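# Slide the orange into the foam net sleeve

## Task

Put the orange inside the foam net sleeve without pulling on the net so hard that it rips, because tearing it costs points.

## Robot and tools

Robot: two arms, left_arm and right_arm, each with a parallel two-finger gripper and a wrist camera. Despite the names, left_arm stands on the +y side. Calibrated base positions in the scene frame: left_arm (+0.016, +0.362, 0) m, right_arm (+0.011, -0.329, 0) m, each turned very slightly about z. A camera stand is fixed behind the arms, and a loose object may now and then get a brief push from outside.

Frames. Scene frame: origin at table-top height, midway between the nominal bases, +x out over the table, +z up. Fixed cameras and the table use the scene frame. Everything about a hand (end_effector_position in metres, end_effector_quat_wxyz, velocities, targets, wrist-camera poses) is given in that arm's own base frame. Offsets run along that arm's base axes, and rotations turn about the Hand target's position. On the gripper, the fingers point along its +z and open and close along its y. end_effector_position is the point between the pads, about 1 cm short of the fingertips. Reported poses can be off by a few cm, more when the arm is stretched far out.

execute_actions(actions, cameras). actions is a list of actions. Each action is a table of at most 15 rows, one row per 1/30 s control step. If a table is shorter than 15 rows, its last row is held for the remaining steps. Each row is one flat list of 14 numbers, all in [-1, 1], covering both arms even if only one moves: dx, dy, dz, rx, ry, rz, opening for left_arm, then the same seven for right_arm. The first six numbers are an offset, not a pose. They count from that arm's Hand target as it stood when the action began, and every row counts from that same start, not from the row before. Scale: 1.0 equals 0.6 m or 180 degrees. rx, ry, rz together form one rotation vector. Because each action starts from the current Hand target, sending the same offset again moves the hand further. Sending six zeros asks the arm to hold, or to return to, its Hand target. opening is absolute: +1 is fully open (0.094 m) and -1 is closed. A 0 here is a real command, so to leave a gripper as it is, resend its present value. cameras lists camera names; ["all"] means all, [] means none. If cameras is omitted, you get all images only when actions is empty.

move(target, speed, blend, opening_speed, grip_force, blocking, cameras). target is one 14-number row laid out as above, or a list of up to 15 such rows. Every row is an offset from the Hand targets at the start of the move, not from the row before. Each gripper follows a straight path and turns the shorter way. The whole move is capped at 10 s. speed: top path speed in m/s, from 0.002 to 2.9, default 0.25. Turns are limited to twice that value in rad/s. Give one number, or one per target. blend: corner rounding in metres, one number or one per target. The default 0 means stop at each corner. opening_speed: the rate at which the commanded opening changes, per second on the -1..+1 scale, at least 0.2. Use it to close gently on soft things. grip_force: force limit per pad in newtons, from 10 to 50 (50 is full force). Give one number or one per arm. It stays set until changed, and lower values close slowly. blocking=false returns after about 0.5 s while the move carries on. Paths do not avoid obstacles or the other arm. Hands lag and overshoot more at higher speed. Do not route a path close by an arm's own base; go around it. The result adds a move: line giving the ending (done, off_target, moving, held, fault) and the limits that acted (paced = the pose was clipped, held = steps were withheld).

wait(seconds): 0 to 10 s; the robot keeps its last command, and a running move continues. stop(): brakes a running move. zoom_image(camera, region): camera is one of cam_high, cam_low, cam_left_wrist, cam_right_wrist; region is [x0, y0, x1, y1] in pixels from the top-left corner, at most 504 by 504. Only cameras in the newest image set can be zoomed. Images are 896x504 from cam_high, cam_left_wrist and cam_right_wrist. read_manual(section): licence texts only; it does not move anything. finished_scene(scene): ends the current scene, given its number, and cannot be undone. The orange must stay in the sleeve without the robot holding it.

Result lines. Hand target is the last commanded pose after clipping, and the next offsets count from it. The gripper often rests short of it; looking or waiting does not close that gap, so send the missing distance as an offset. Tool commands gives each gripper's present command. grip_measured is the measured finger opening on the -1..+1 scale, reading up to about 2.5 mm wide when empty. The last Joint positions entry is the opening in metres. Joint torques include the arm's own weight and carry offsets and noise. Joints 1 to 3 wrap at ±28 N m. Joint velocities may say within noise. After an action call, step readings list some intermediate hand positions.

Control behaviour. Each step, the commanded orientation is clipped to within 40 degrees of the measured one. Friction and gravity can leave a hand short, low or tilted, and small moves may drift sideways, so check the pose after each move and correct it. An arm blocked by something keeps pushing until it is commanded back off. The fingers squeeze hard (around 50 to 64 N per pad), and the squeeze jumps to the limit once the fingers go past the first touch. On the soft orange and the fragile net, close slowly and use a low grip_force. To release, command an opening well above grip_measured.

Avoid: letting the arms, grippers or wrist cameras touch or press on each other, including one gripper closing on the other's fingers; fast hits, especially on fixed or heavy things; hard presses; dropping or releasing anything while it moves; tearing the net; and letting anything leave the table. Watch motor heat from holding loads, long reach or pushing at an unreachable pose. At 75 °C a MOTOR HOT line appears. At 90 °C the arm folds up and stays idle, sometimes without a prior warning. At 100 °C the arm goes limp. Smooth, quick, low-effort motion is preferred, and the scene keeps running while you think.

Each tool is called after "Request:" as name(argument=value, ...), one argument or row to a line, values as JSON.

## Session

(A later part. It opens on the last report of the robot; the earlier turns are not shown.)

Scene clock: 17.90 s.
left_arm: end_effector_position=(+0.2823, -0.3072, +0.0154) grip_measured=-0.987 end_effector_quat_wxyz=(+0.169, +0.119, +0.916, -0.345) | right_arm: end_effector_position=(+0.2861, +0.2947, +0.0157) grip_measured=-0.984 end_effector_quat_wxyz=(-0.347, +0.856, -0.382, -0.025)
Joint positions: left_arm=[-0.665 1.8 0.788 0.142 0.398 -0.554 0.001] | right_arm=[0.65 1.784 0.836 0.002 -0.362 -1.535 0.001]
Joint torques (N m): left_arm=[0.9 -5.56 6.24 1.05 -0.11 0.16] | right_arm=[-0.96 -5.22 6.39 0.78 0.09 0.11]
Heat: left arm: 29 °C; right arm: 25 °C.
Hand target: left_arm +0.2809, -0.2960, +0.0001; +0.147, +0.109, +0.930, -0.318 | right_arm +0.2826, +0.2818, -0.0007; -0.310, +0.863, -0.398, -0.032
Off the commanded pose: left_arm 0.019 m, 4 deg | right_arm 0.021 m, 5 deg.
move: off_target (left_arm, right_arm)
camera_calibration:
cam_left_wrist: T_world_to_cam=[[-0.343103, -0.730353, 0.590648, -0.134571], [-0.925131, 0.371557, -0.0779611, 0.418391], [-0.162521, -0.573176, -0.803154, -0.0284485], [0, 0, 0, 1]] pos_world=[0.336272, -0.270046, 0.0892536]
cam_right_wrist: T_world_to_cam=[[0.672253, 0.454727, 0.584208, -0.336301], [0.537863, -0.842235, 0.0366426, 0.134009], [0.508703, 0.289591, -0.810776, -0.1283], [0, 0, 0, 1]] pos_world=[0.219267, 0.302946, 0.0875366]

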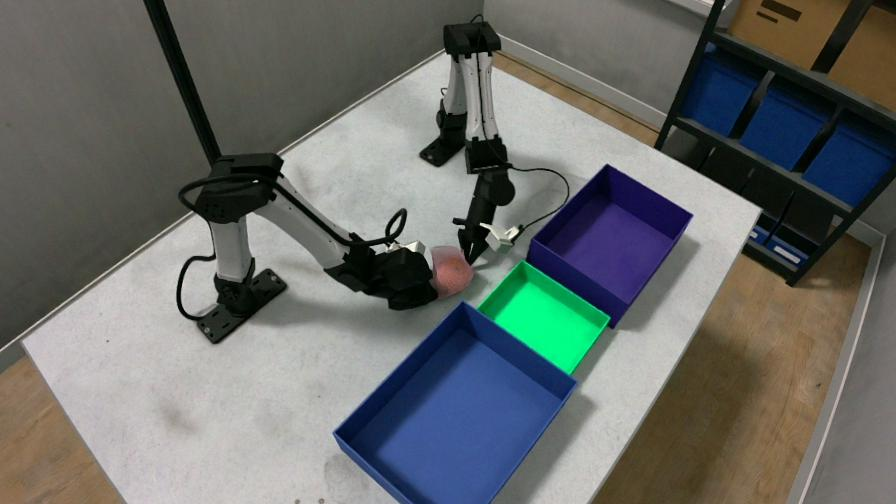

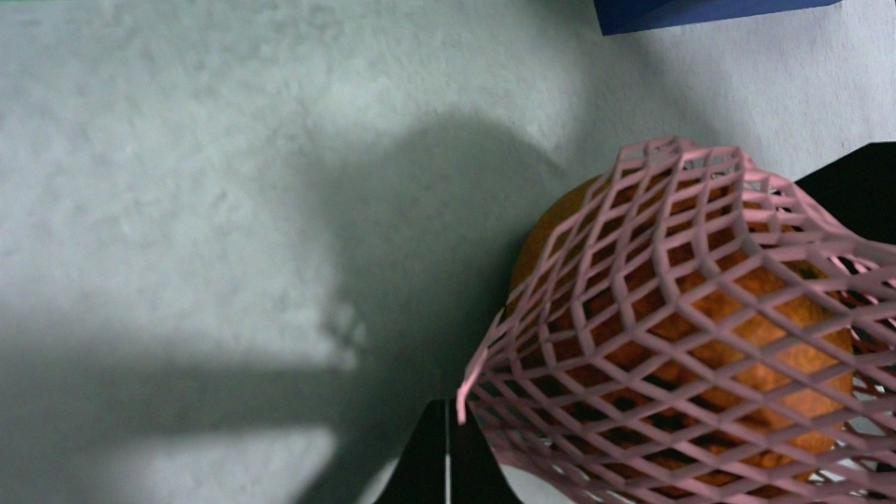

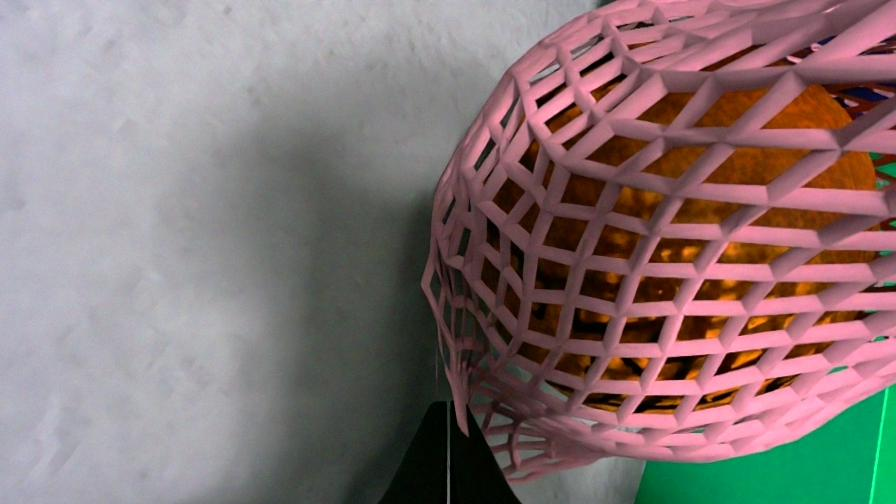

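Request:
move(
  target=[
    [0.0,-0.012,0.022,0,0,0,-1,0.004,0.014,0.024,0,0,0,-1],
    [0.0,-0.012,0.022,0,0,0,-0.7,0.004,0.014,0.024,0,0,0,-0.7],
  ],
  speed=0.05,
  opening_speed=0.35,
  cameras=["all"],
)

Request:
zoom_image(
  camera="cam_high",
  region=[390, 210, 510, 310],
)

Scene clock: 20.40 s.
left_arm: end_effector_position=(+0.2786, -0.3036, +0.0124) grip_measured=-0.702 end_effector_quat_wxyz=(+0.147, +0.114, +0.927, -0.327) | right_arm: end_effector_position=(+0.2834, +0.2914, +0.0165) grip_measured=-0.702 end_effector_quat_wxyz=(-0.321, +0.862, -0.391, -0.036)
Joint positions: left_arm=[-0.668 1.8 0.824 0.042 0.389 -0.553 0.014] | right_arm=[0.65 1.784 0.883 -0.105 -0.356 -1.535 0.014]
Joint torques (N m): left_arm=[-0.32 -7.56 6.52 1.36 -0.13 0] | right_arm=[0.31 -6.54 6.74 1.11 0.16 0.21]
Heat: left arm: 29 °C; right arm: 25 °C.
Hand target: left_arm +0.2809, -0.3032, +0.0133; +0.147, +0.109, +0.930, -0.318 | right_arm +0.2850, +0.2902, +0.0137; -0.310, +0.863, -0.398, -0.032
Off the commanded pose: left_arm 0.002 m, 1 deg | right_arm 0.004 m, 2 deg.
move: done; target 2's new opening was sent with right_arm's hand 0.009 m and 3 deg from that target
camera_calibration:
cam_left_wrist: T_world_to_cam=[[-0.314754, -0.75733, 0.572172, -0.14729], [-0.928469, 0.370879, -0.0198576, 0.413451], [-0.197168, -0.537494, -0.819893, -0.00858049], [0, 0, 0, 1]] pos_world=[0.335824, -0.269499, 0.0854502]
cam_right_wrist: T_world_to_cam=[[0.698682, 0.475611, 0.534451, -0.346231], [0.537292, -0.842087, 0.0469823, 0.132617], [0.472399, 0.25433, -0.843893, -0.104184], [0, 0, 0, 1]] pos_world=[0.219868, 0.302844, 0.0908924]

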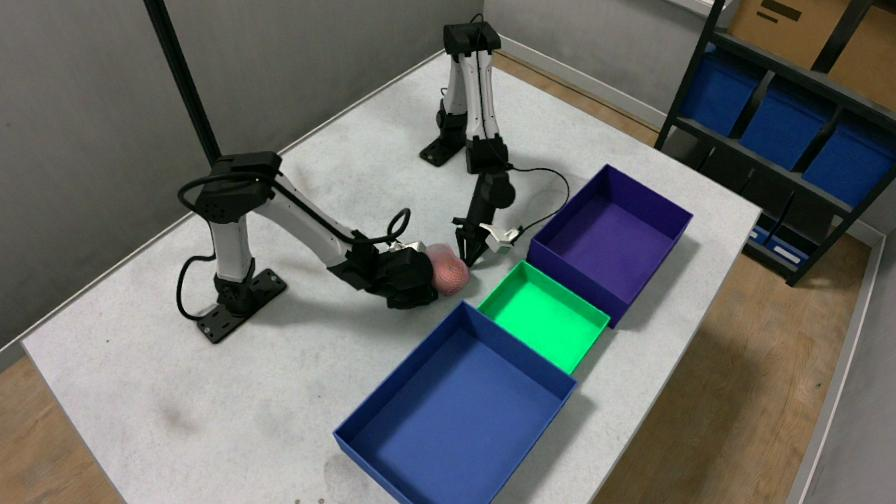

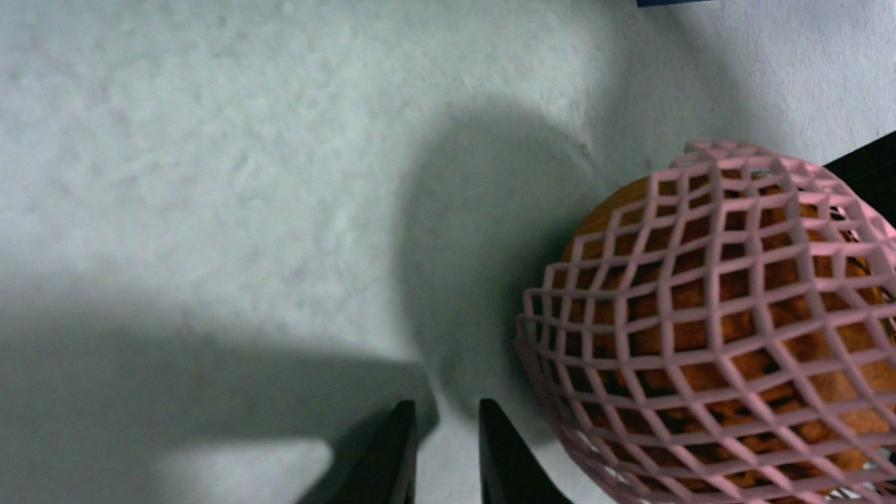

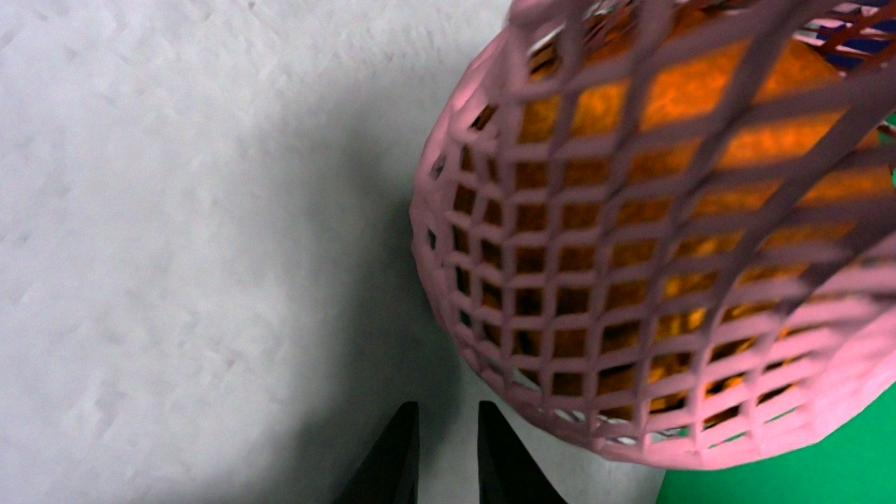

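Scaled by 4.200.

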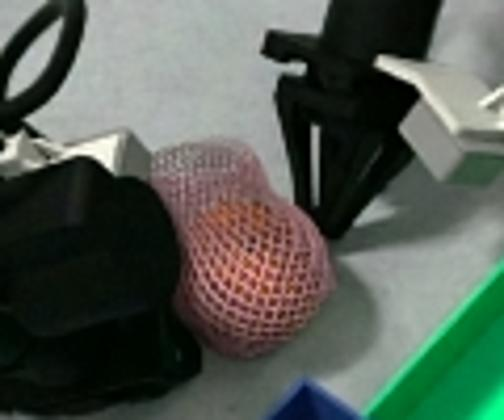

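Request:
move(
  target=[-0.025,0.09,0.075,0,0,0,-0.7,-0.025,-0.09,0.075,0,0,0,-0.7],
  speed=0.15,
  cameras=["all"],
)

Request:
zoom_image(
  camera="cam_high",
  region=[390, 210, 510, 310],
)

Scene clock: 22.03 s.
left_arm: end_effector_position=(+0.2705, -0.2521, +0.0565) grip_measured=-0.702 end_effector_quat_wxyz=(+0.150, +0.105, +0.931, -0.316) | right_arm: end_effector_position=(+0.2736, +0.2385, +0.0574) grip_measured=-0.701 end_effector_quat_wxyz=(-0.307, +0.862, -0.402, -0.028)
Joint positions: left_arm=[-0.554 1.556 0.783 -0.208 0.428 -0.461 0.014] | right_arm=[0.537 1.561 0.849 -0.349 -0.382 -1.632 0.014]
Joint torques (N m): left_arm=[0.35 -7.69 4.85 1.36 0.23 0.16] | right_arm=[-0.68 -7.21 4.93 1.13 -0.19 0]
Heat: left arm: 29 °C; right arm: 25 °C.
Hand target: left_arm +0.2659, -0.2492, +0.0583; +0.147, +0.109, +0.930, -0.318 | right_arm +0.2700, +0.2362, +0.0587; -0.310, +0.863, -0.398, -0.032
Off the commanded pose: left_arm 0.006 m, 1 deg | right_arm 0.004 m, 1 deg.
move: done
camera_calibration:
cam_left_wrist: T_world_to_cam=[[-0.29861, -0.775289, 0.55656, -0.144046], [-0.936401, 0.350654, -0.0139439, 0.384444], [-0.184349, -0.525327, -0.83069, 0.0537549], [0, 0, 0, 1]] pos_world=[0.32689, -0.218245, 0.130185]
cam_right_wrist: T_world_to_cam=[[0.710505, 0.476608, 0.517715, -0.338607], [0.519221, -0.851648, 0.071455, 0.0973154], [0.474966, 0.218039, -0.852564, -0.0430454], [0, 0, 0, 1]] pos_world=[0.210498, 0.253647, 0.131649]

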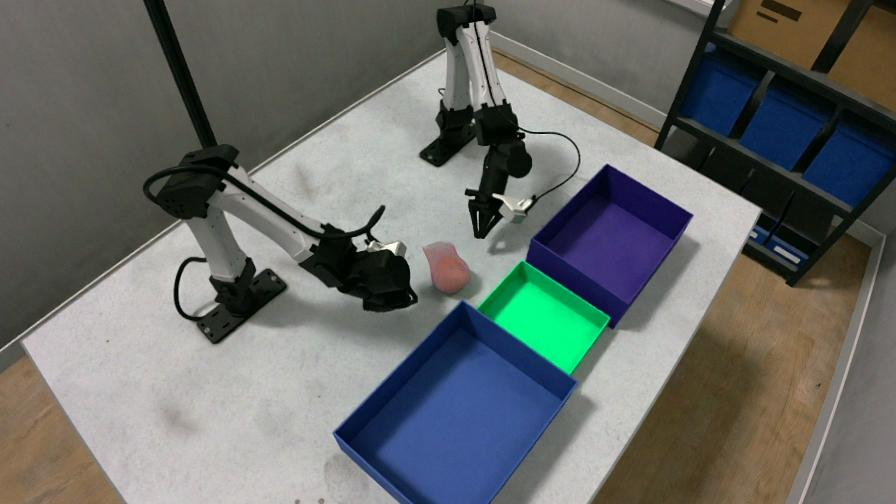

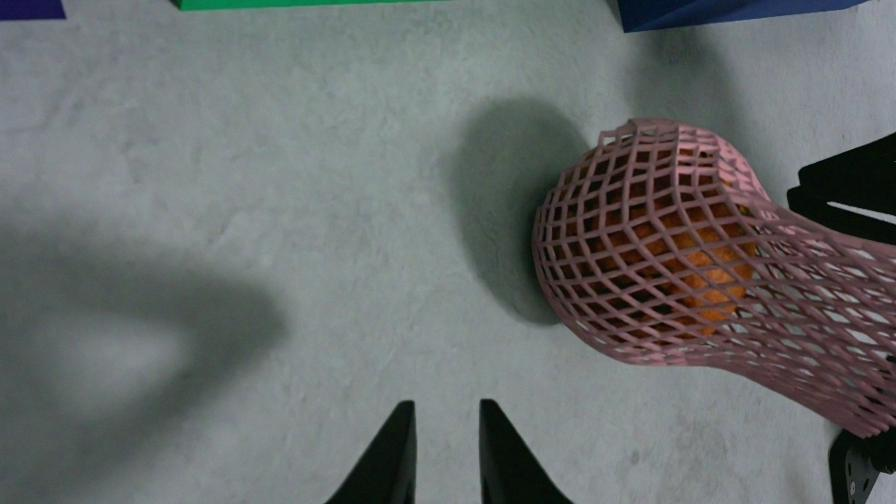

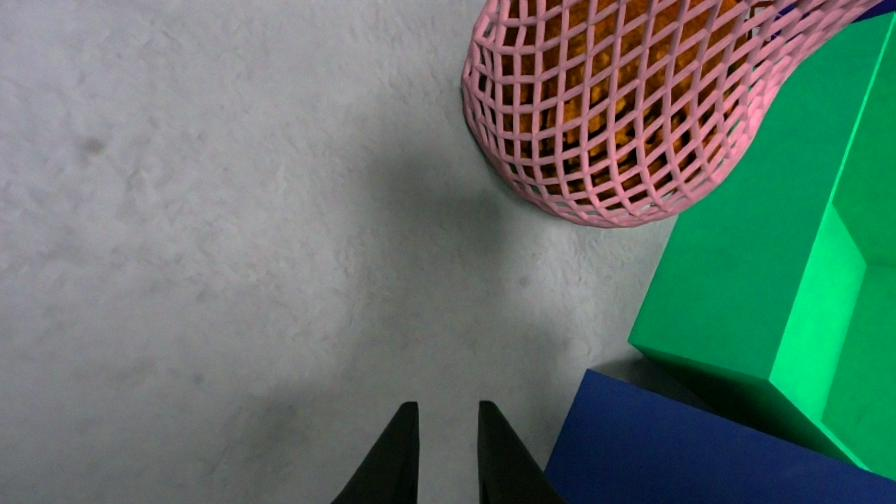

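Scaled by 4.200.

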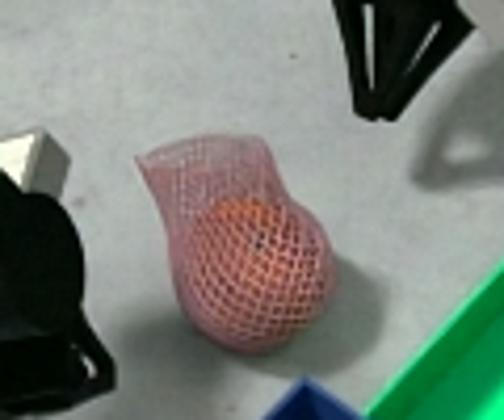

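Enclosed even better than before.

Request:
finished_scene(
  scene=2,
)

The scene is finished: the task was done.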